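## Task

Join the two printed parts so they match the completed example standing on the stand.

## Robot and tools

Robot: two six-joint arms, left_arm and right_arm, each ending in a two-finger gripper (140 mm full opening) with a camera on its wrist. The fingers have a hinge and can fold when pushed; a part held near the fingertips (outer quarter of the pads) is squeezed as commanded, while one held deeper toward the palm may be held loosely, pulled in, or squeezed harder than asked. A fingertip pushed straight into a surface folds easily, which hides contact and spoils the next grip.

Frames. Scene frame: origin on the table top midway between the arms, +z up, +x out over the table, left_arm on the +y side. Actual bases: left_arm at (+0.056, +0.520, +0.013) m, right_arm at (+0.016, -0.321, +0.013) m, both almost unrotated. Each arm reports its hand pose and velocities in its own base frame. Motion offsets are expressed along the axes of that arm's current Hand target, i.e. the gripper frame: +z points out along the fingers, the fingers open and close along y. end_effector_position is the point between the pads when closed; fingertips extend roughly 33 mm past it at small openings, about 9 mm when wide open.

The 18-number row (used by execute_actions and move): first the left arm's nine numbers, then the right arm's nine, always all 18 even if one arm is idle. Per arm: dx, dy, dz, rx, ry, rz, then gripper position, force_limit, speed. The six pose numbers are an offset, not a pose, measured from that arm's Hand target at the start of the action or move; scale is 1.0 = 0.6 m for dx/dy/dz and 1.0 = 180 degrees for the rotation vector rx/ry/rz; range -1 to 1. Sending six zeros re-requests the current Hand target. Gripper position: +1 fully open, about -0.8 pads touching, -1 close until blocked (absolute). force_limit -1 to +1 sets squeeze (about 14 N at -1, 40 N at 0, 58 N at +1 for a slow close); speed -1 to +1 sets finger speed (about 30, 140, 250 mm/s). Both begin at +1. Resend the same three gripper numbers to leave a gripper unchanged; 0 is a real command.

execute_actions(actions, cameras): actions is a list of actions; each action is a list of up to 15 rows, one per 1/30 s step; a short list repeats its last row to fill 15 steps. Every row counts from the action's start pose, so rows do not accumulate, but successive actions do. Images return only if actions is empty or cameras names them ("all" or a list of names; an unknown name invalidates the call).

move(target, speed, blend, stop_force, zero, blocking, cameras): drives each gripper in a straight line toward an offset from its Hand target. target is one row or a list of up to 15 rows, all counted from the same starting Hand targets. speed is path speed in m/s (0.002 to 3.6, default 0.25; rotation up to twice that in rad/s), one value or one per target. blend (m) rounds corners in a list; 0 means stop at each. stop_force (N, 3 to 120, shared by both arms) ends an arm's path when its wrist sensor feels that much push against the motion; omit it when backing away from something the gripper presses on, and do not rely on it while the gripper rotates. zero (only with stop_force) chooses whether to re-zero the sensor first. blocking=false returns early while the move continues (not allowed with stop_force). Moves have no obstacle avoidance and last at most 10 s. The extra 'move:' line reports the ending (done, off_target, moving, held, fault) and limits (paced = pose clipped, held = steps withheld).

wait(seconds 0 to 10, cameras) lets time pass. stop(cameras) brakes a running move. zoom_image(camera, region [x0, y0, x1, y1] in pixels, at most 504 by 504) enlarges part of a camera's latest image. zero_wrist_force(arm) re-zeroes that arm's force sensor. read_manual(section) only returns licence text. finished_scene(scene, 1 or 2) ends the current scene irreversibly; the goal must hold with the robot letting go.

Cameras: cam_high, cam_low, cam_bench (fixed, 504x504) and cam_left_wrist, cam_right_wrist (672x504).

Results: per arm end_effector_position (m), end_effector_quat_wxyz, velocities (m/s, rad/s), Joint positions and torques, Hand target (the last commanded pose after clipping; the next offsets count from it), Tool commands, Wrist force/torque along the gripper's axes plus the peak since last shown, and gripper data. object_status: 0 moving, 1 blocked while opening, 2 blocked while closing (a grip), 3 reached the command or pads met (maybe nothing held). position_measured is in counts: 3 open, about 75 = 100 mm, 139 = 60 mm, 200 = 20 mm, 230 pads together. A gripper often rests a bit short of its Hand target; the next command, even zeros, asks for it again.

Cautions: the controller limits each step's orientation change to 32 degrees from the measured one. Each arm is stiff, so aiming even slightly beyond a firm contact can trigger a fault: roughly 150 N of outside force, or joint torque limits (wrist joints only about 18 to 22 N m), freezes that arm for 10 s. Keep the arms from striking or squeezing each other; a clearance check helps but is not guaranteed. Route paths around an arm's own base rather than close to it. Do not drop parts, release them while moving, slam or push hard, twist stiff things strongly, or hold heavy parts far off-centre. Anything that leaves the table fails the task. Long holding or straining toward unreachable poses heats motors; a MOTOR HOT line warns, and overheating brakes the arm for 30 s or more.

Each tool is called after ">>>" by a JSON object that holds its "method" and its "body", one argument or row to a line.

## Session

>>> {"method": "execute_actions", "body": {
  "actions": []
}}

Scene clock: 0.00 s.
left_arm: end_effector_position=(+0.0372, -0.4289, +0.1696) position_measured=3 object_status=3 end_effector_quat_wxyz=(+0.050, +0.701, -0.704, +0.100) | right_arm: end_effector_position=(+0.3098, +0.1465, +0.3050) position_measured=3 object_status=3 end_effector_quat_wxyz=(+0.642, -0.519, -0.495, -0.271)
Joint positions: left_arm=[-1.903 -1.897 2.181 -2.033 -1.436 2.826] | right_arm=[-0.636 -1.414 1.86 -0.479 -0.998 0.427]
Joint velocities: within noise
Joint torques (N m): no reading
Wrist force (N): no reading
Wrist torque (N m): no reading
Wrist force, peak (N): no reading
Hand target: left_arm +0.0372, -0.4289, +0.1696; +0.050, +0.701, -0.704, +0.100 | right_arm +0.3098, +0.1465, +0.3050; +0.642, -0.519, -0.495, -0.271
Tool commands: left_gripper/position=+1.0 left_gripper/force_limit=+1.0 left_gripper/speed=+1.0 right_gripper/position=+1.0 right_gripper/force_limit=+1.0 right_gripper/speed=+1.0

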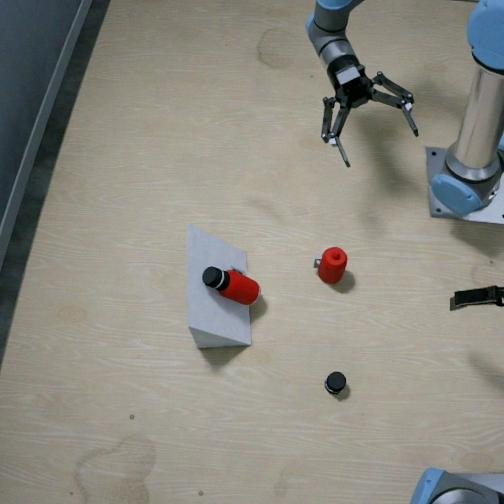

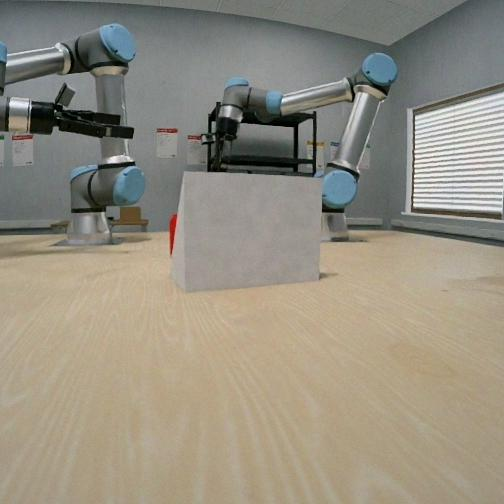

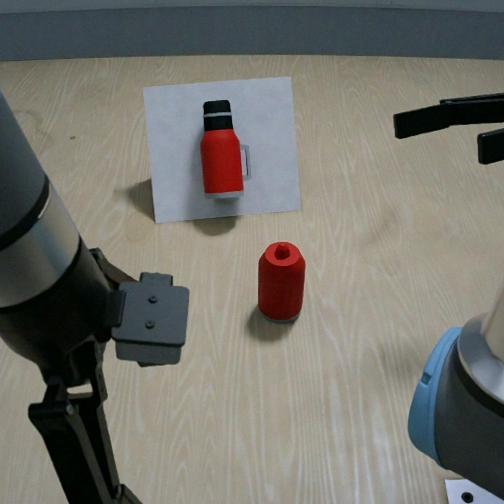

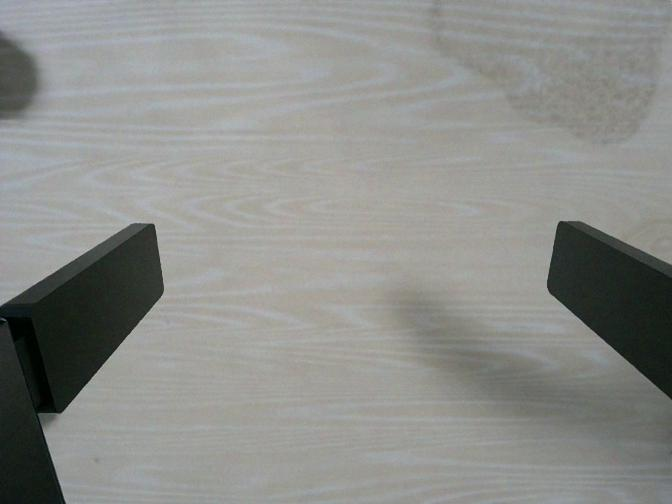

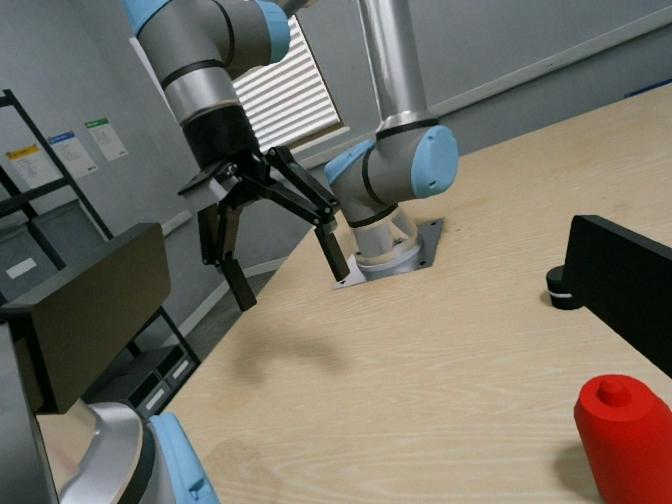

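>>> {"method": "zoom_image", "body": {
  "camera": "cam_bench",
  "region": [140, 70, 320, 250]
}}

>>> {"method": "zoom_image", "body": {
  "camera": "cam_bench",
  "region": [230, 220, 340, 330]
}}

>>> {"method": "zoom_image", "body": {
  "camera": "cam_high",
  "region": [290, 230, 390, 410]
}}

>>> {"method": "zoom_image", "body": {
  "camera": "cam_high",
  "region": [180, 220, 280, 350]
}}

>>> {"method": "zoom_image", "body": {
  "camera": "cam_right_wrist",
  "region": [500, 200, 672, 504]
}}

Scaled by 2.800 from the camera's 504x504 image, which has a finer 720x720 frame.

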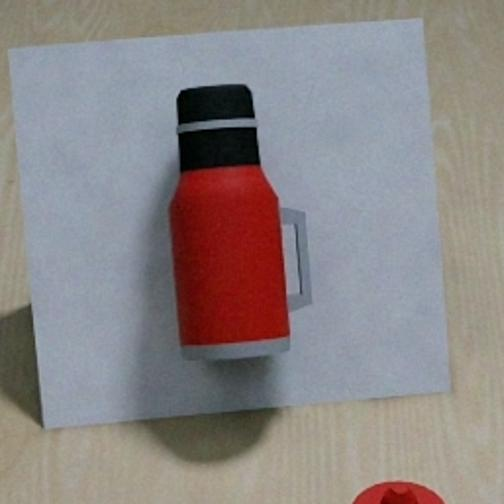

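Scaled by 4.582 from the camera's 504x504 image, which has a finer 720x720 frame.

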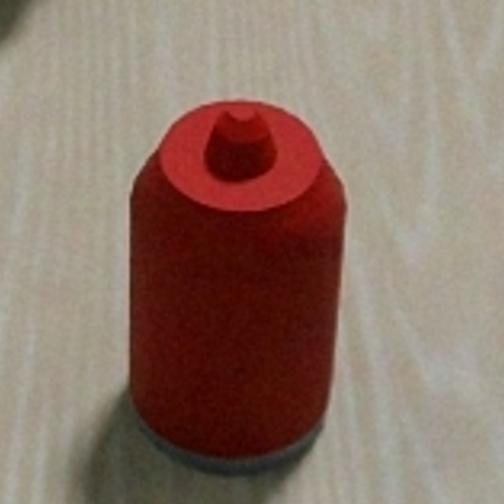

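Scaled by 2.800 from the camera's 504x504 image, which has a finer 720x720 frame.

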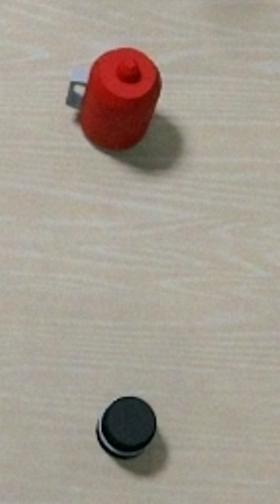

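Scaled by 3.877 from the camera's 504x504 image, which has a finer 720x720 frame.

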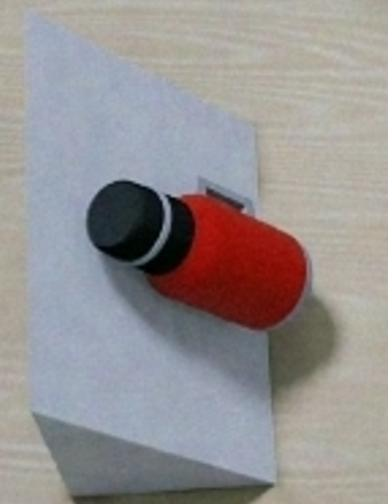

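Scaled by 1.658 from the camera's 672x504 image, which has a finer 960x720 frame.

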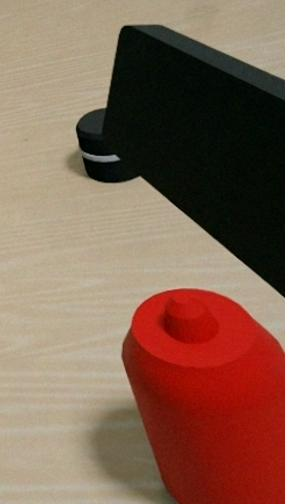

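>>> {"method": "move", "body": {
  "target": [-0.0407,-0.483,-0.110,-0.0225,-0.0675,-0.001,1,1,1,0,0,0,0,0,0,1,1,1],
  "speed": 0.5,
  "cameras": ["cam_left_wrist","cam_high"]
}}

>>> {"method": "zoom_image", "body": {
  "camera": "cam_left_wrist",
  "region": [200, 100, 472, 304]
}}

Scene clock: 6.70 s.
left_arm: end_effector_position=(+0.3220, -0.3902, +0.2491) position_measured=3 object_status=3 end_effector_quat_wxyz=(+0.000, +0.707, -0.707, +0.000) end_effector_velocity=(+0.001, -0.001, +0.001) end_effector_angular_velocity=(-0.002, +0.000, +0.000) | right_arm: end_effector_position=(+0.3098, +0.1465, +0.3050) position_measured=3 object_status=3 end_effector_quat_wxyz=(+0.642, -0.519, -0.495, -0.271)
Joint positions: left_arm=[-1.148 -1.578 1.647 -1.64 -1.571 3.566] | right_arm=[-0.636 -1.414 1.86 -0.479 -0.998 0.427]
Joint velocities: left_arm=[0.001 0.002 -0.005 0.002 -0.001 0.001] | right_arm=[within noise]
Joint torques (N m): left_arm=[12.71 -16.2 -35.02 -0.11 -1.56 3.12] | right_arm=[-0.74 -27.34 -18.94 1.75 -0.44 -0.04]
Wrist force (N): left_arm=[0.5 -0.6 0.2] | right_arm=[0.4 0.1 0.1]
Wrist torque (N m): left_arm=[-0.07 -0.02 -0.02] | right_arm=[0.02 -0.08 0.01]
Wrist force, peak (N): left_arm=[-1.0 -4.0 -0.6] | right_arm=[0.0 0.5 -0.1]
Hand target: left_arm +0.3220, -0.3902, +0.2491; +0.000, +0.707, -0.708, +0.000 | right_arm +0.3098, +0.1465, +0.3050; +0.642, -0.519, -0.495, -0.271
Off the commanded pose: left_arm 0.000 m, 0 deg | right_arm 0.000 m, 0 deg.
move: done
camera_calibration:
cam_left_wrist: T_world_to_cam=[[-0.999881, -0.00514239, 0.0145654, 0.323041], [0.000280823, 0.936749, 0.350003, 0.283018], [-0.0154439, 0.349965, -0.936635, 0.516978], [0, 0, 0, 1]] pos_world=[0.330907, -0.44438, 0.380458]
Images, in order (width x height): cam_high 504x504, cam_left_wrist 672x504.

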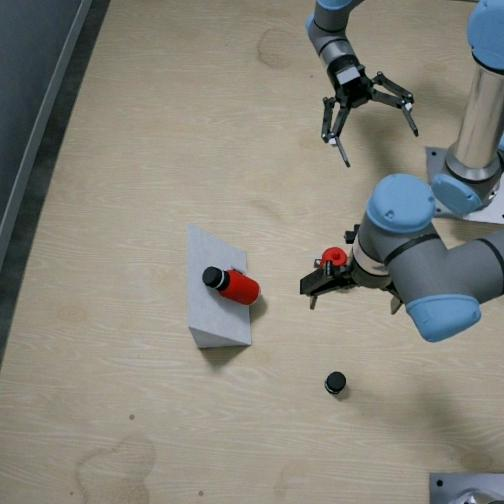

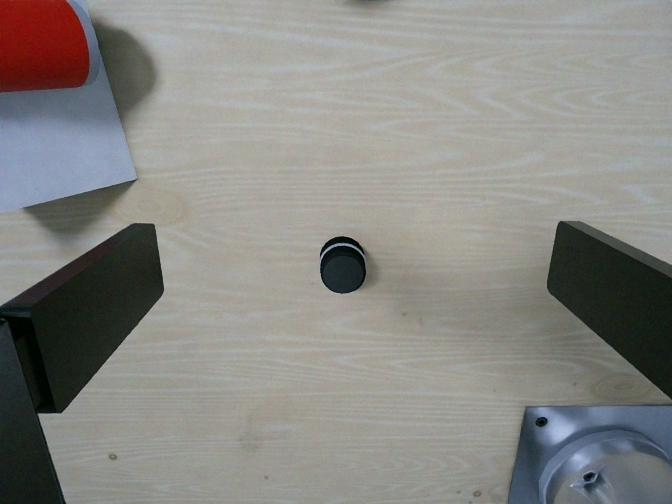

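Scaled by 1.853 from the camera's 672x504 image, which has a finer 960x720 frame.

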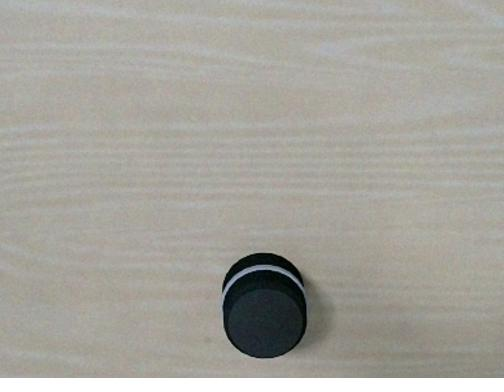

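>>> {"method": "move", "body": {
  "target": [0,0,0,0,0,0,1,1,1,-0.143,0.211,0.04,-0.137,-0.103,-0.1,1,1,1],
  "speed": 0.4,
  "cameras": ["cam_right_wrist"]
}}

Scene clock: 12.00 s.
left_arm: end_effector_position=(+0.3220, -0.3902, +0.2491) position_measured=3 object_status=3 end_effector_quat_wxyz=(+0.000, +0.707, -0.708, +0.000) | right_arm: end_effector_position=(+0.3792, +0.1946, +0.1753) position_measured=3 object_status=3 end_effector_quat_wxyz=(-0.381, +0.596, +0.596, +0.380)
Joint positions: left_arm=[-1.147 -1.577 1.647 -1.64 -1.571 3.566] | right_arm=[-0.576 -1.65 2.197 -1.252 -0.707 0.577]
Joint torques (N m): left_arm=[13.68 -15.49 -34.67 0.32 -1.64 2.61] | right_arm=[7.12 -29.58 -10.99 -2.5 2.68 1.63]
Wrist force (N): left_arm=[0.3 -0.5 0.3] | right_arm=[1.1 0.3 0.6]
Wrist torque (N m): left_arm=[-0.03 0.02 -0.02] | right_arm=[-0.08 -0.14 0.11]
Wrist force, peak (N): left_arm=[0.5 -0.7 0.6] | right_arm=[2.6 -1.5 2.6]
Hand target: left_arm +0.3220, -0.3902, +0.2491; +0.000, +0.707, -0.708, +0.000 | right_arm +0.3793, +0.1946, +0.1752; -0.381, +0.597, +0.596, +0.380
Off the commanded pose: left_arm 0.000 m, 0 deg | right_arm 0.000 m, 0 deg.
move: done
camera_calibration:
cam_right_wrist: T_world_to_cam=[[0.999534, -0.00287639, -0.0303909, -0.363622], [-0.023646, -0.702591, -0.711201, 0.27533], [-0.0193067, 0.711588, -0.702332, 0.136832], [0, 0, 0, 1]] pos_world=[0.372605, 0.0950309, 0.280866]
Images, in order (width x height): cam_right_wrist 672x504.

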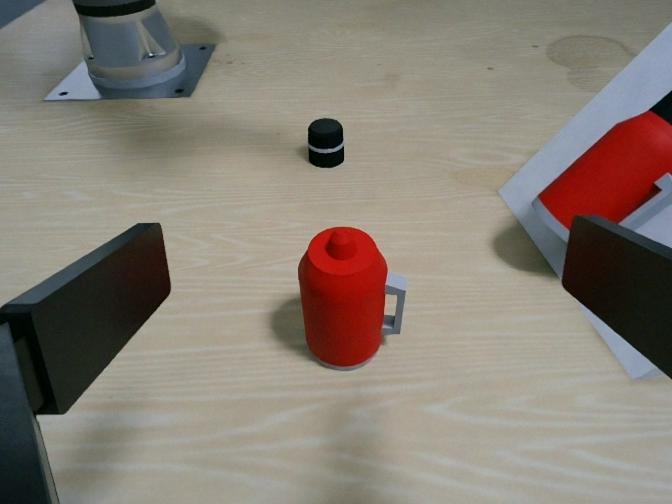

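>>> {"method": "zoom_image", "body": {
  "camera": "cam_right_wrist",
  "region": [295, 220, 415, 310]
}}

>>> {"method": "zoom_image", "body": {
  "camera": "cam_right_wrist",
  "region": [290, 100, 370, 180]
}}

Scaled by 4.200 from the camera's 672x504 image, which has a finer 960x720 frame.

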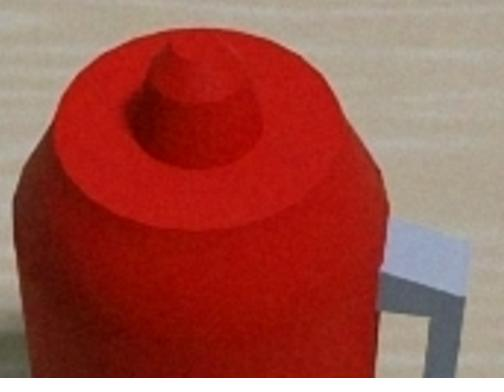

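Scaled by 6.300 from the camera's 672x504 image, which has a finer 960x720 frame.

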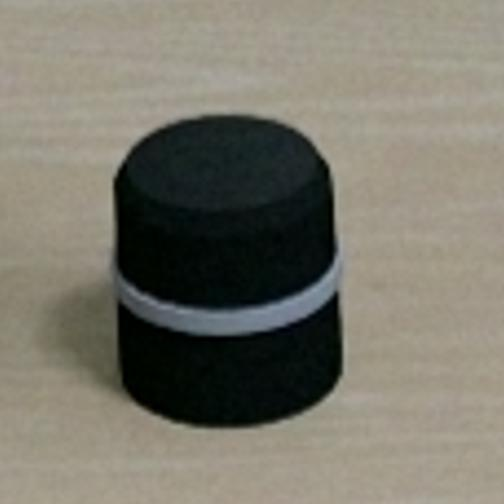

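>>> {"method": "move", "body": {
  "target": [-0.15,0.005,0.26,0,0,0,1,1,1,0,0,0,0,0,0,1,1,1],
  "speed": 0.3,
  "cameras": ["cam_left_wrist","cam_right_wrist"]
}}

>>> {"method": "zoom_image", "body": {
  "camera": "cam_right_wrist",
  "region": [240, 30, 420, 180]
}}

Scene clock: 15.97 s.
left_arm: end_effector_position=(+0.3191, -0.3002, +0.0933) position_measured=3 object_status=3 end_effector_quat_wxyz=(+0.000, +0.707, -0.708, +0.000) | right_arm: end_effector_position=(+0.3793, +0.1946, +0.1752) position_measured=3 object_status=3 end_effector_quat_wxyz=(-0.381, +0.597, +0.596, +0.380)
Joint positions: left_arm=[-1.064 -1.641 2.123 -2.053 -1.571 3.649] | right_arm=[-0.576 -1.65 2.197 -1.253 -0.707 0.577]
Joint torques (N m): left_arm=[12.97 -9.6 -16.17 -6.88 -1.6 2.56] | right_arm=[7.11 -29.71 -11.42 -2.52 2.83 1.46]
Wrist force (N): left_arm=[0.4 -0.4 0.2] | right_arm=[1.1 0.0 0.8]
Wrist torque (N m): left_arm=[-0.03 -0.01 -0.01] | right_arm=[-0.14 -0.16 0.11]
Wrist force, peak (N): left_arm=[1.3 -0.7 -1.3] | right_arm=[1.5 0.3 0.9]
Hand target: left_arm +0.3191, -0.3002, +0.0932; +0.000, +0.707, -0.708, +0.000 | right_arm +0.3793, +0.1946, +0.1752; -0.381, +0.597, +0.596, +0.380
Off the commanded pose: left_arm 0.000 m, 0 deg | right_arm 0.000 m, 0 deg.
move: done
camera_calibration:
cam_left_wrist: T_world_to_cam=[[-0.999878, -0.0051196, 0.0147855, 0.322832], [0.000384168, 0.936638, 0.350298, 0.253137], [-0.0156421, 0.350261, -0.936522, 0.339558], [0, 0, 0, 1]] pos_world=[0.328006, -0.354379, 0.224557]
cam_right_wrist: T_world_to_cam=[[0.999536, -0.0029518, -0.0303203, -0.363635], [-0.023646, -0.70269, -0.711103, 0.275383], [-0.0192067, 0.71149, -0.702434, 0.136761], [0, 0, 0, 1]] pos_world=[0.372604, 0.0951312, 0.280866]
Images, in order (width x height): cam_left_wrist 672x504, cam_right_wrist 672x504.

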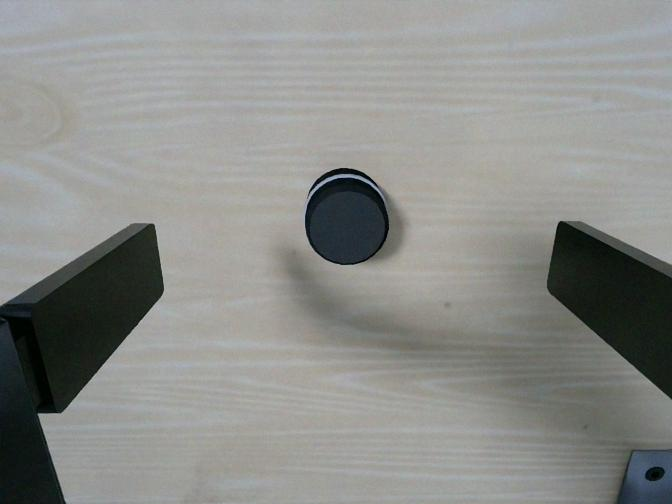

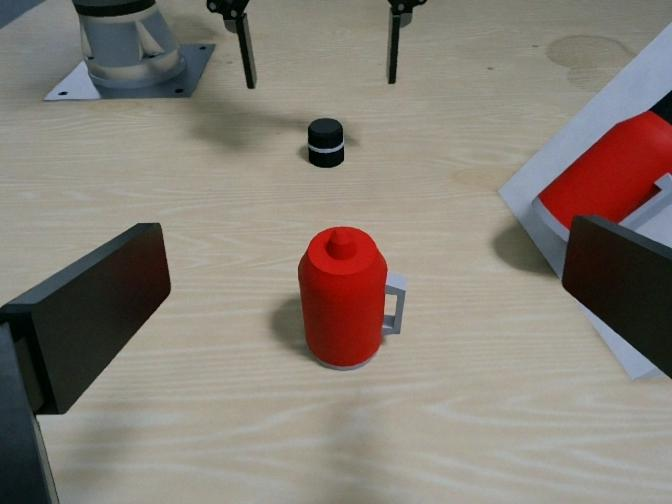

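Scaled by 2.800 from the camera's 672x504 image, which has a finer 960x720 frame.

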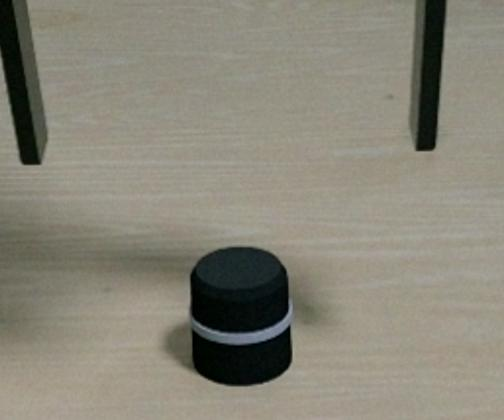

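>>> {"method": "move", "body": {
  "target": [
    [-0.0083,0,0,0,0,0,-0.08,0,0,0,0,0,0,0,0,1,1,1],
    [-0.0083,0,0.0915,0,0,0,-0.08,0,0,0,0,0,0,0,0,1,1,1]
  ],
  "speed": 0.12,
  "cameras": ["cam_left_wrist","cam_right_wrist"]
}}

>>> {"method": "zoom_image", "body": {
  "camera": "cam_right_wrist",
  "region": [240, 30, 420, 180]
}}

Scene clock: 19.00 s.
left_arm: end_effector_position=(+0.3191, -0.2952, +0.0384) position_measured=139 object_status=3 end_effector_quat_wxyz=(+0.000, +0.707, -0.708, +0.000) | right_arm: end_effector_position=(+0.3793, +0.1946, +0.1752) position_measured=3 object_status=3 end_effector_quat_wxyz=(-0.381, +0.597, +0.596, +0.380)
Joint positions: left_arm=[-1.058 -1.565 2.217 -2.222 -1.571 3.655] | right_arm=[-0.576 -1.65 2.197 -1.253 -0.707 0.577]
Joint torques (N m): left_arm=[13.15 -12.34 -10.77 -6.84 -1.12 2.67] | right_arm=[6.42 -30.06 -11.89 -2.55 2.89 1.62]
Wrist force (N): left_arm=[0.5 -0.8 0.4] | right_arm=[1.4 0.2 0.7]
Wrist torque (N m): left_arm=[-0.10 -0.04 -0.02] | right_arm=[-0.11 -0.20 0.11]
Wrist force, peak (N): left_arm=[0.3 -0.6 1.2] | right_arm=[1.4 0.4 1.2]
Hand target: left_arm +0.3191, -0.2952, +0.0383; +0.000, +0.707, -0.708, +0.000 | right_arm +0.3793, +0.1946, +0.1752; -0.381, +0.597, +0.596, +0.380
Off the commanded pose: left_arm 0.000 m, 0 deg | right_arm 0.000 m, 0 deg.
move: done
camera_calibration:
cam_left_wrist: T_world_to_cam=[[-0.999879, -0.00508473, 0.0146923, 0.323698], [0.000382707, 0.936671, 0.35021, 0.267712], [-0.0155426, 0.350173, -0.936556, 0.286335], [0, 0, 0, 1]] pos_world=[0.328007, -0.349379, 0.169657]
cam_right_wrist: T_world_to_cam=[[0.999536, -0.0029518, -0.0303203, -0.363635], [-0.023646, -0.70269, -0.711103, 0.275383], [-0.0192067, 0.71149, -0.702434, 0.136761], [0, 0, 0, 1]] pos_world=[0.372604, 0.0951312, 0.280866]
Images, in order (width x height): cam_left_wrist 672x504, cam_right_wrist 672x504.

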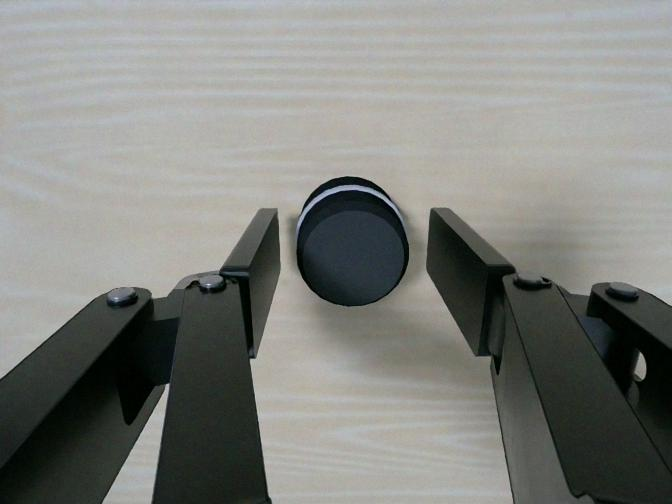

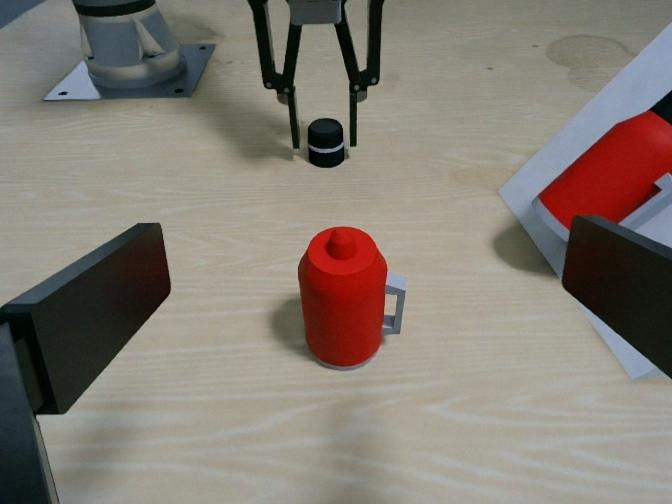

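Scaled by 2.800 from the camera's 672x504 image, which has a finer 960x720 frame.

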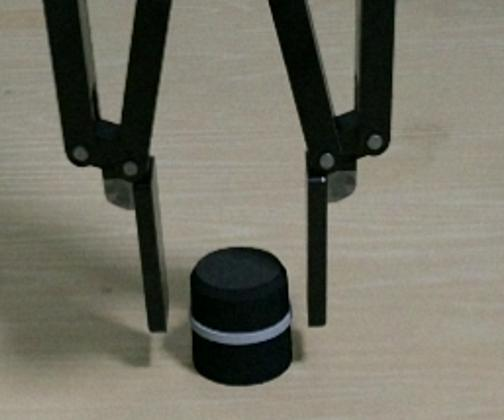

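>>> {"method": "move", "body": {
  "target": [0,0,0,0,0,0,-1,0,-1,0,0,0,0,0,0,1,1,1]
}}

>>> {"method": "wait", "body": {
  "seconds": 1
}}

>>> {"method": "move", "body": {
  "target": [0,0,-0.2,0,0,0,-1,0,-1,0,0,0,0,0,0,1,1,1],
  "speed": 0.15,
  "cameras": ["cam_left_wrist","cam_right_wrist"]
}}

>>> {"method": "zoom_image", "body": {
  "camera": "cam_right_wrist",
  "region": [240, 0, 420, 150]
}}

Scene clock: 21.13 s.
left_arm: end_effector_position=(+0.3191, -0.2952, +0.0383) position_measured=169 object_status=0 end_effector_quat_wxyz=(+0.000, +0.707, -0.708, +0.000) | right_arm: end_effector_position=(+0.3793, +0.1946, +0.1752) position_measured=3 object_status=3 end_effector_quat_wxyz=(-0.381, +0.597, +0.596, +0.380)
Joint positions: left_arm=[-1.058 -1.565 2.217 -2.223 -1.571 3.655] | right_arm=[-0.576 -1.65 2.197 -1.253 -0.707 0.577]
Joint torques (N m): left_arm=[13.48 -11.34 -13.11 -5.13 -0.98 2.73] | right_arm=[6.21 -30.03 -12.6 -2.44 2.88 1.62]
Wrist force (N): left_arm=[-3.8 1.5 -19.4] | right_arm=[0.9 0.2 0.7]
Wrist torque (N m): left_arm=[-0.19 -0.02 -0.02] | right_arm=[-0.09 -0.09 0.10]
Wrist force, peak (N): left_arm=[-3.8 1.7 -19.4] | right_arm=[1.4 0.3 0.8]
Hand target: left_arm +0.3191, -0.2952, +0.0383; +0.000, +0.707, -0.708, +0.000 | right_arm +0.3793, +0.1946, +0.1752; -0.381, +0.597, +0.596, +0.380
Off the commanded pose: left_arm 0.000 m, 0 deg | right_arm 0.000 m, 0 deg.
move: done

Scene clock: 22.13 s.
left_arm: end_effector_position=(+0.3191, -0.2952, +0.0383) position_measured=169 object_status=2 end_effector_quat_wxyz=(+0.000, +0.707, -0.708, +0.000) | right_arm: end_effector_position=(+0.3793, +0.1946, +0.1752) position_measured=3 object_status=3 end_effector_quat_wxyz=(-0.381, +0.597, +0.596, +0.380)
Joint positions: left_arm=[-1.058 -1.565 2.217 -2.223 -1.571 3.655] | right_arm=[-0.576 -1.65 2.197 -1.253 -0.707 0.577]
Joint torques (N m): left_arm=[11.57 -11.66 -12.81 -2.96 -0.75 2.72] | right_arm=[6.78 -29.22 -12.19 -2.39 3 1.51]
Wrist force (N): left_arm=[-3.5 1.7 -19.0] | right_arm=[1.1 0.0 0.8]
Wrist torque (N m): left_arm=[-0.15 -0.09 -0.02] | right_arm=[-0.13 -0.15 0.11]
Wrist force, peak (N): left_arm=[-3.7 1.5 -19.5] | right_arm=[1.4 0.6 0.8]
Hand target: left_arm +0.3191, -0.2952, +0.0383; +0.000, +0.707, -0.708, +0.000 | right_arm +0.3793, +0.1946, +0.1752; -0.381, +0.597, +0.596, +0.380
Tool commands: left_gripper/position=-1.0 left_gripper/force_limit=+0.0 left_gripper/speed=-1.0 right_gripper/position=+1.0 right_gripper/force_limit=+1.0 right_gripper/speed=+1.0
Off the commanded pose: left_arm 0.000 m, 0 deg | right_arm 0.000 m, 0 deg.
wait: 1.00 s; at rest by 0.17 s

Scene clock: 23.70 s.
left_arm: end_effector_position=(+0.3191, -0.2952, +0.1582) position_measured=169 object_status=2 end_effector_quat_wxyz=(+0.000, +0.707, -0.708, +0.000) | right_arm: end_effector_position=(+0.3793, +0.1946, +0.1752) position_measured=3 object_status=3 end_effector_quat_wxyz=(-0.381, +0.597, +0.596, +0.380)
Joint positions: left_arm=[-1.058 -1.715 2.01 -1.865 -1.571 3.655] | right_arm=[-0.576 -1.65 2.197 -1.253 -0.707 0.577]
Joint torques (N m): left_arm=[-14.27 -29.1 -34.85 0.57 -0.88 -2.58] | right_arm=[7.34 -30.18 -11.92 -2.64 2.72 1.6]
Wrist force (N): left_arm=[0.4 -0.4 0.7] | right_arm=[1.1 0.7 0.6]
Wrist torque (N m): left_arm=[-0.04 -0.02 0.00] | right_arm=[0.01 -0.14 0.11]
Wrist force, peak (N): left_arm=[-3.7 1.8 -19.3] | right_arm=[1.4 0.4 0.8]
Hand target: left_arm +0.3191, -0.2952, +0.1583; +0.000, +0.707, -0.708, +0.000 | right_arm +0.3793, +0.1946, +0.1752; -0.381, +0.597, +0.596, +0.380
Off the commanded pose: left_arm 0.000 m, 0 deg | right_arm 0.000 m, 0 deg.
move: done
camera_calibration:
cam_left_wrist: T_world_to_cam=[[-0.999879, -0.00517848, 0.0146577, 0.322015], [0.000282253, 0.936683, 0.35018, 0.225802], [-0.015543, 0.350141, -0.936568, 0.398528], [0, 0, 0, 1]] pos_world=[0.328107, -0.349379, 0.289457]
cam_right_wrist: T_world_to_cam=[[0.999536, -0.0029518, -0.0303203, -0.363635], [-0.023646, -0.70269, -0.711103, 0.275383], [-0.0192067, 0.71149, -0.702434, 0.136761], [0, 0, 0, 1]] pos_world=[0.372604, 0.0951312, 0.280866]
Images, in order (width x height): cam_left_wrist 672x504, cam_right_wrist 672x504.

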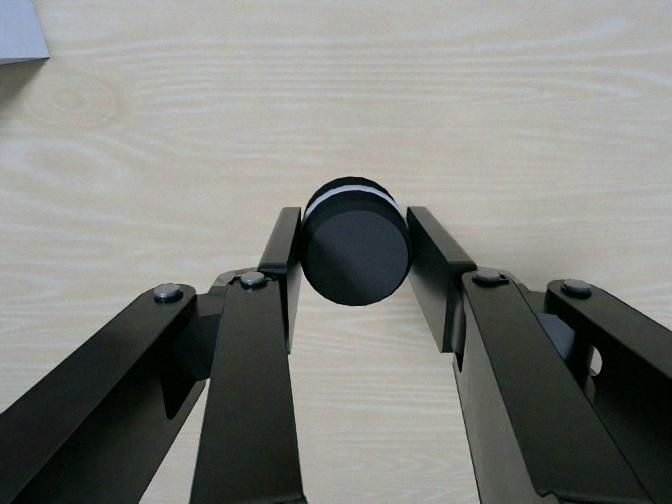

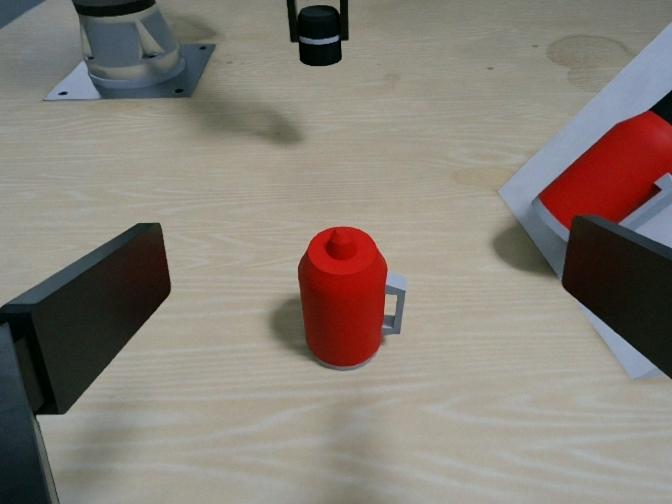

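Scaled by 2.800 from the camera's 672x504 image, which has a finer 960x720 frame.

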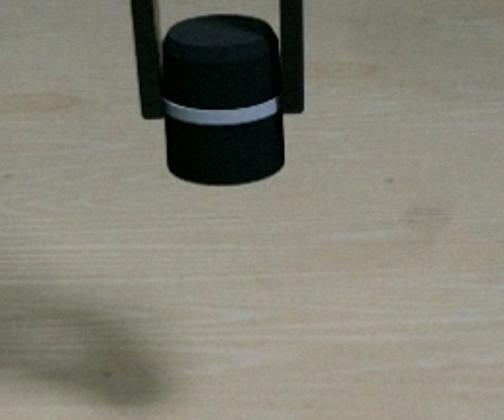

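>>> {"method": "move", "body": {
  "target": [0.175,-0.022,-0.057,0,0.3,0,-1,0,-1,0,0,0,0,0,0,1,1,1],
  "speed": 0.3,
  "cameras": ["cam_right_wrist"]
}}

>>> {"method": "zoom_image", "body": {
  "camera": "cam_right_wrist",
  "region": [250, 0, 420, 130]
}}

Scene clock: 27.57 s.
left_arm: end_effector_position=(+0.3322, -0.4002, +0.1924) position_measured=169 object_status=2 end_effector_quat_wxyz=(+0.321, +0.630, -0.630, +0.321) end_effector_velocity=(+0.000, +0.000, +0.000) end_effector_angular_velocity=(-0.002, -0.001, +0.001) | right_arm: end_effector_position=(+0.3793, +0.1946, +0.1752) position_measured=3 object_status=3 end_effector_quat_wxyz=(-0.381, +0.597, +0.596, +0.380)
Joint positions: left_arm=[-0.795 -1.583 2.384 -3.148 -2.174 3.666] | right_arm=[-0.576 -1.65 2.197 -1.253 -0.707 0.577]
Joint velocities: left_arm=[0 0.001 0.002 -0.006 0 -0.001] | right_arm=[within noise]
Joint torques (N m): left_arm=[13.62 -8.46 -10.69 -7.4 -3.08 -2.8] | right_arm=[6.52 -28.81 -11.4 -2.35 2.73 1.3]
Wrist force (N): left_arm=[-2.0 -0.1 -1.7] | right_arm=[0.8 0.3 0.7]
Wrist torque (N m): left_arm=[-0.03 0.06 0.15] | right_arm=[-0.09 -0.08 0.11]
Wrist force, peak (N): left_arm=[-2.3 -0.1 -1.7] | right_arm=[1.5 0.6 0.7]
Hand target: left_arm +0.3322, -0.4002, +0.1924; +0.321, +0.630, -0.630, +0.321 | right_arm +0.3793, +0.1946, +0.1752; -0.381, +0.597, +0.596, +0.380
Off the commanded pose: left_arm 0.000 m, 0 deg | right_arm 0.000 m, 0 deg.
move: done
camera_calibration:
cam_right_wrist: T_world_to_cam=[[0.999536, -0.0029518, -0.0303203, -0.363635], [-0.023646, -0.70269, -0.711103, 0.275383], [-0.0192067, 0.71149, -0.702434, 0.136761], [0, 0, 0, 1]] pos_world=[0.372604, 0.0951312, 0.280866]
Images, in order (width x height): cam_right_wrist 672x504.

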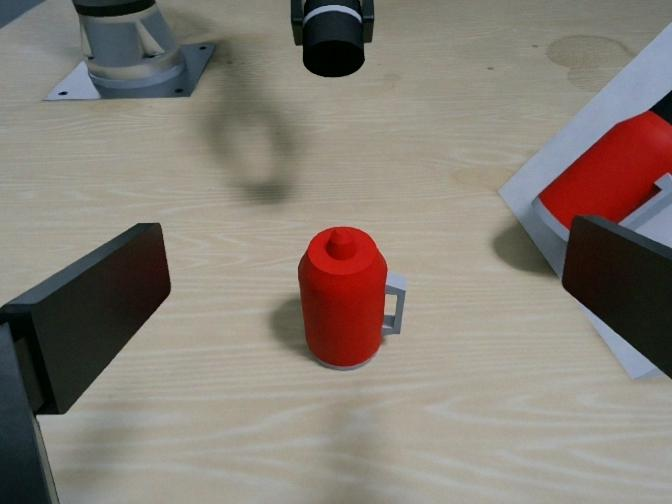

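Scaled by 2.965 from the camera's 672x504 image, which has a finer 960x720 frame.

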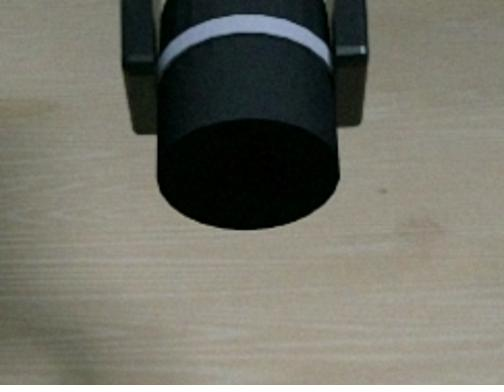

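>>> {"method": "zoom_image", "body": {
  "camera": "cam_right_wrist",
  "region": [322, 220, 362, 260]
}}

>>> {"method": "zoom_image", "body": {
  "camera": "cam_right_wrist",
  "region": [302, 30, 366, 78]
}}

Scaled by 12.600 from the camera's 672x504 image, which has a finer 960x720 frame.

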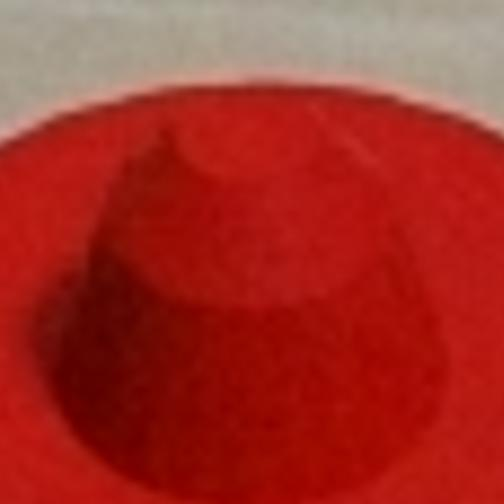

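Scaled by 7.875 from the camera's 672x504 image, which has a finer 960x720 frame.

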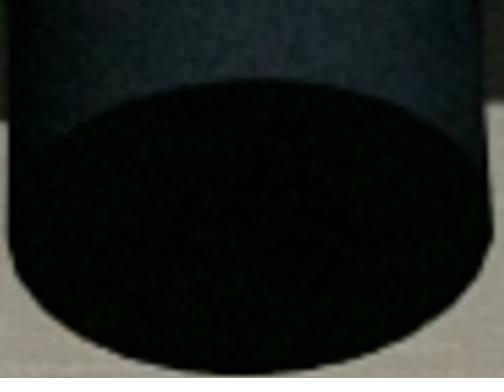

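>>> {"method": "move", "body": {
  "target": [0.146,-0.003,0.221,0,-0.3,0,-1,0,-1,0,0,-0.117,0,0,0,1,1,1],
  "speed": 0.25,
  "cameras": ["all"]
}}

>>> {"method": "zoom_image", "body": {
  "camera": "cam_right_wrist",
  "region": [260, 100, 420, 300]
}}

>>> {"method": "zoom_image", "body": {
  "camera": "cam_bench",
  "region": [220, 180, 340, 330]
}}

>>> {"method": "zoom_image", "body": {
  "camera": "cam_left_wrist",
  "region": [236, 100, 436, 320]
}}

Scene clock: 33.07 s.
left_arm: end_effector_position=(+0.3338, -0.5589, +0.1853) position_measured=169 object_status=2 end_effector_quat_wxyz=(+0.000, +0.707, -0.708, +0.000) | right_arm: end_effector_position=(+0.3793, +0.1310, +0.2048) position_measured=3 object_status=3 end_effector_quat_wxyz=(-0.381, +0.597, +0.596, +0.380)
Joint positions: left_arm=[-1.239 -1.209 1.371 -1.733 -1.571 3.475] | right_arm=[-0.711 -1.63 2.077 -1.065 -0.814 0.456]
Joint torques (N m): left_arm=[-15.22 -34.26 -34.02 0.4 1.45 -2.78] | right_arm=[-7.08 -6.28 -28.73 1.2 -0.79 -1.63]
Wrist force (N): left_arm=[0.4 -0.6 0.9] | right_arm=[2.0 -0.1 0.8]
Wrist torque (N m): left_arm=[-0.05 -0.02 0.19] | right_arm=[-0.21 -0.37 0.24]
Wrist force, peak (N): left_arm=[-3.2 -0.1 -2.1] | right_arm=[1.9 -0.2 1.1]
Hand target: left_arm +0.3338, -0.5590, +0.1853; +0.000, +0.707, -0.708, +0.000 | right_arm +0.3793, +0.1310, +0.2048; -0.381, +0.597, +0.596, +0.380
Off the commanded pose: left_arm 0.000 m, 0 deg | right_arm 0.000 m, 0 deg.
move: done
camera_calibration:
cam_left_wrist: T_world_to_cam=[[-0.999881, -0.00504669, 0.0145997, 0.334948], [0.000381039, 0.936782, 0.349913, 0.463482], [-0.0154427, 0.349877, -0.936668, 0.516433], [0, 0, 0, 1]] pos_world=[0.342707, -0.61318, 0.316658]
cam_right_wrist: T_world_to_cam=[[0.999536, -0.0029518, -0.0303203, -0.363025], [-0.023646, -0.70269, -0.711103, 0.251673], [-0.0192067, 0.71149, -0.702434, 0.202877], [0, 0, 0, 1]] pos_world=[0.372704, 0.0314312, 0.310466]

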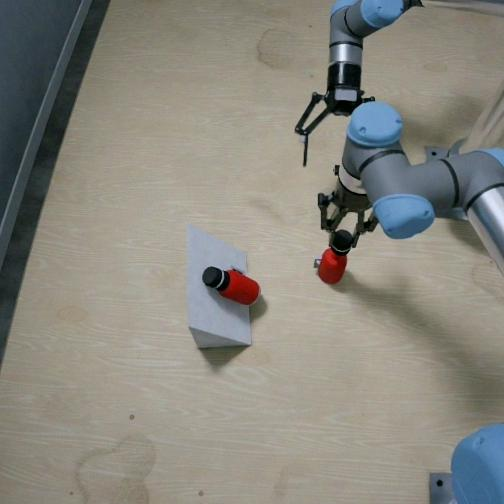

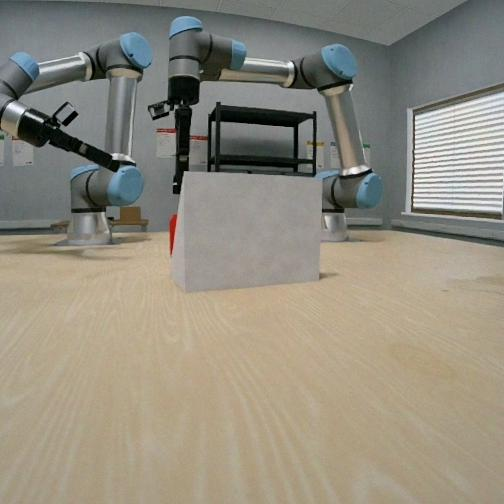

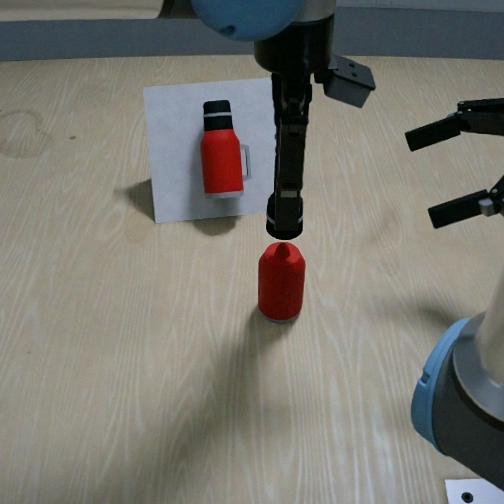

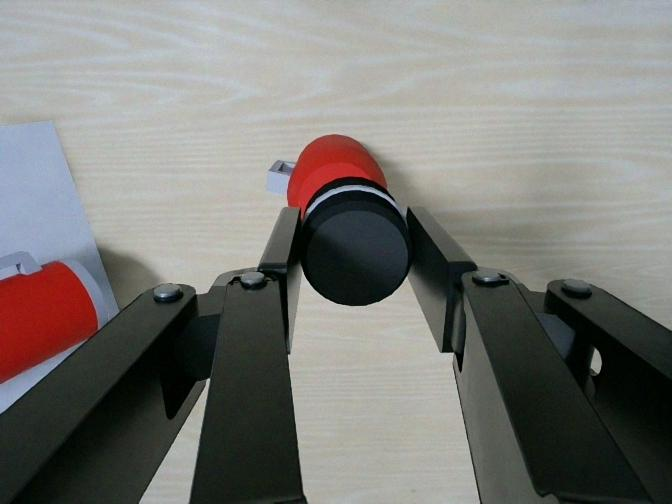

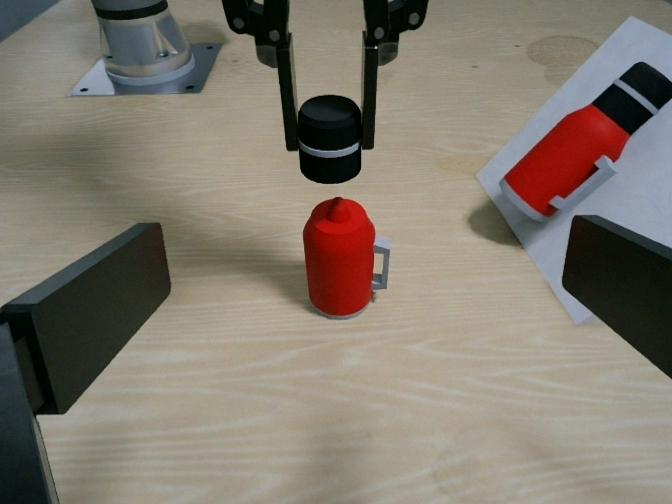

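Scaled by 2.520 from the camera's 672x504 image, which has a finer 960x720 frame.

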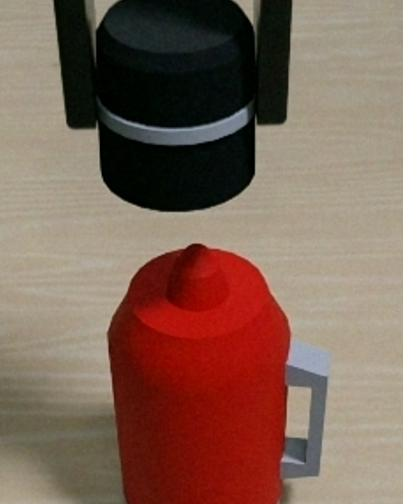

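Scaled by 3.360 from the camera's 504x504 image, which has a finer 720x720 frame.

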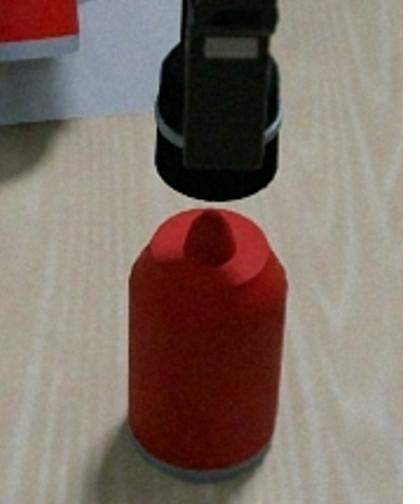

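Scaled by 2.291 from the camera's 672x504 image, which has a finer 960x720 frame.

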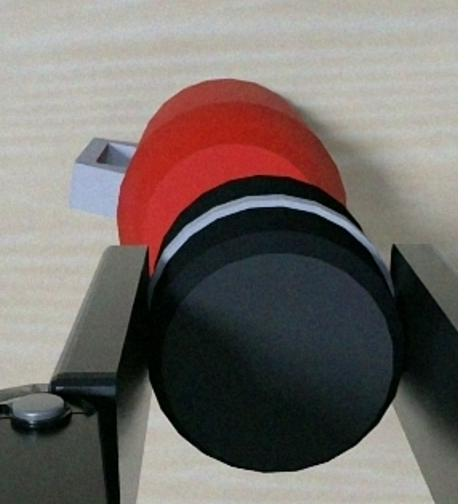

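>>> {"method": "move", "body": {
  "target": [-0.001,-0.0075,0.02,0,0,0,-1,0,-1,0,0,0,0,0,0,1,1,1],
  "speed": 0.1,
  "cameras": ["cam_bench","cam_right_wrist","cam_high"]
}}

>>> {"method": "zoom_image", "body": {
  "camera": "cam_right_wrist",
  "region": [280, 100, 400, 250]
}}

>>> {"method": "zoom_image", "body": {
  "camera": "cam_bench",
  "region": [240, 190, 330, 330]
}}

Scene clock: 39.20 s.
left_arm: end_effector_position=(+0.3383, -0.5584, +0.1735) position_measured=169 object_status=2 end_effector_quat_wxyz=(+0.000, +0.707, -0.708, +0.000) | right_arm: end_effector_position=(+0.3793, +0.1310, +0.2048) position_measured=3 object_status=3 end_effector_quat_wxyz=(-0.381, +0.597, +0.596, +0.380)
Joint positions: left_arm=[-1.232 -1.199 1.389 -1.76 -1.571 3.482] | right_arm=[-0.711 -1.63 2.077 -1.065 -0.814 0.456]
Joint torques (N m): left_arm=[14.17 -34.28 -18.29 -6.59 1.23 2.5] | right_arm=[-9 -6.6 -27.38 1.37 -0.71 -1.48]
Wrist force (N): left_arm=[0.3 -0.6 0.7] | right_arm=[1.9 -0.2 0.6]
Wrist torque (N m): left_arm=[-0.07 0.01 0.19] | right_arm=[-0.22 -0.33 0.23]
Wrist force, peak (N): left_arm=[0.3 -0.8 1.0] | right_arm=[2.1 0.0 0.9]
Hand target: left_arm +0.3383, -0.5584, +0.1733; +0.000, +0.707, -0.708, +0.000 | right_arm +0.3793, +0.1310, +0.2048; -0.381, +0.597, +0.596, +0.380
Off the commanded pose: left_arm 0.000 m, 0 deg | right_arm 0.000 m, 0 deg.
move: done
camera_calibration:
cam_right_wrist: T_world_to_cam=[[0.999536, -0.0029518, -0.0303203, -0.363025], [-0.023646, -0.70269, -0.711103, 0.251673], [-0.0192067, 0.71149, -0.702434, 0.202877], [0, 0, 0, 1]] pos_world=[0.372704, 0.0314312, 0.310466]
Images, in order (width x height): cam_high 504x504, cam_bench 504x504, cam_right_wrist 672x504.

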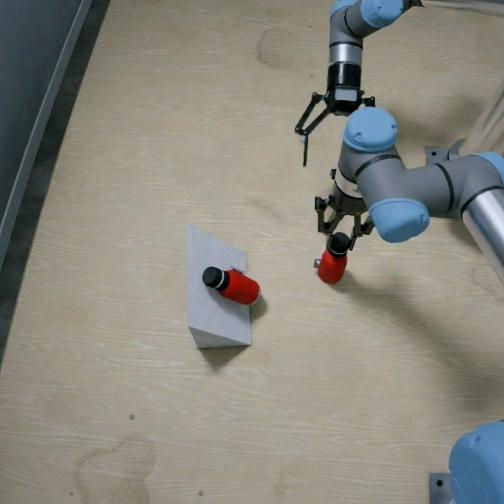

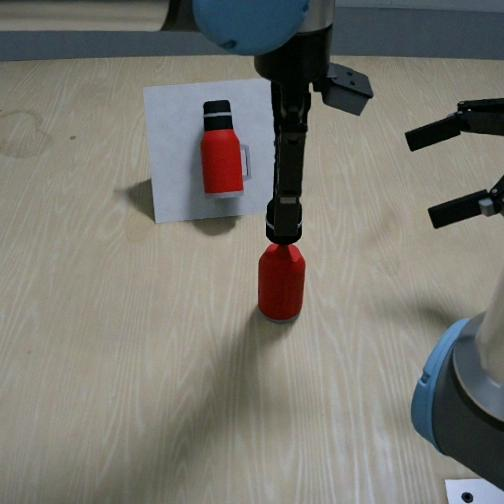

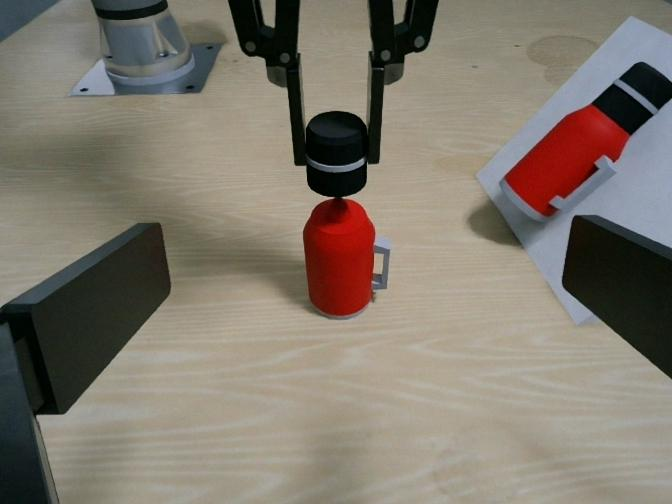

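Scaled by 3.360 from the camera's 672x504 image, which has a finer 960x720 frame.

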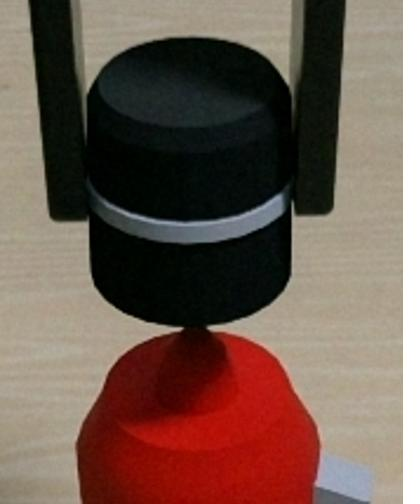

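Scaled by 3.600 from the camera's 504x504 image, which has a finer 720x720 frame.

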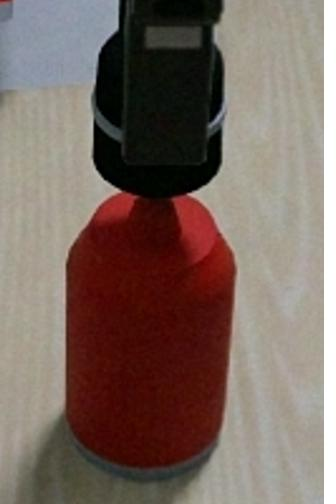

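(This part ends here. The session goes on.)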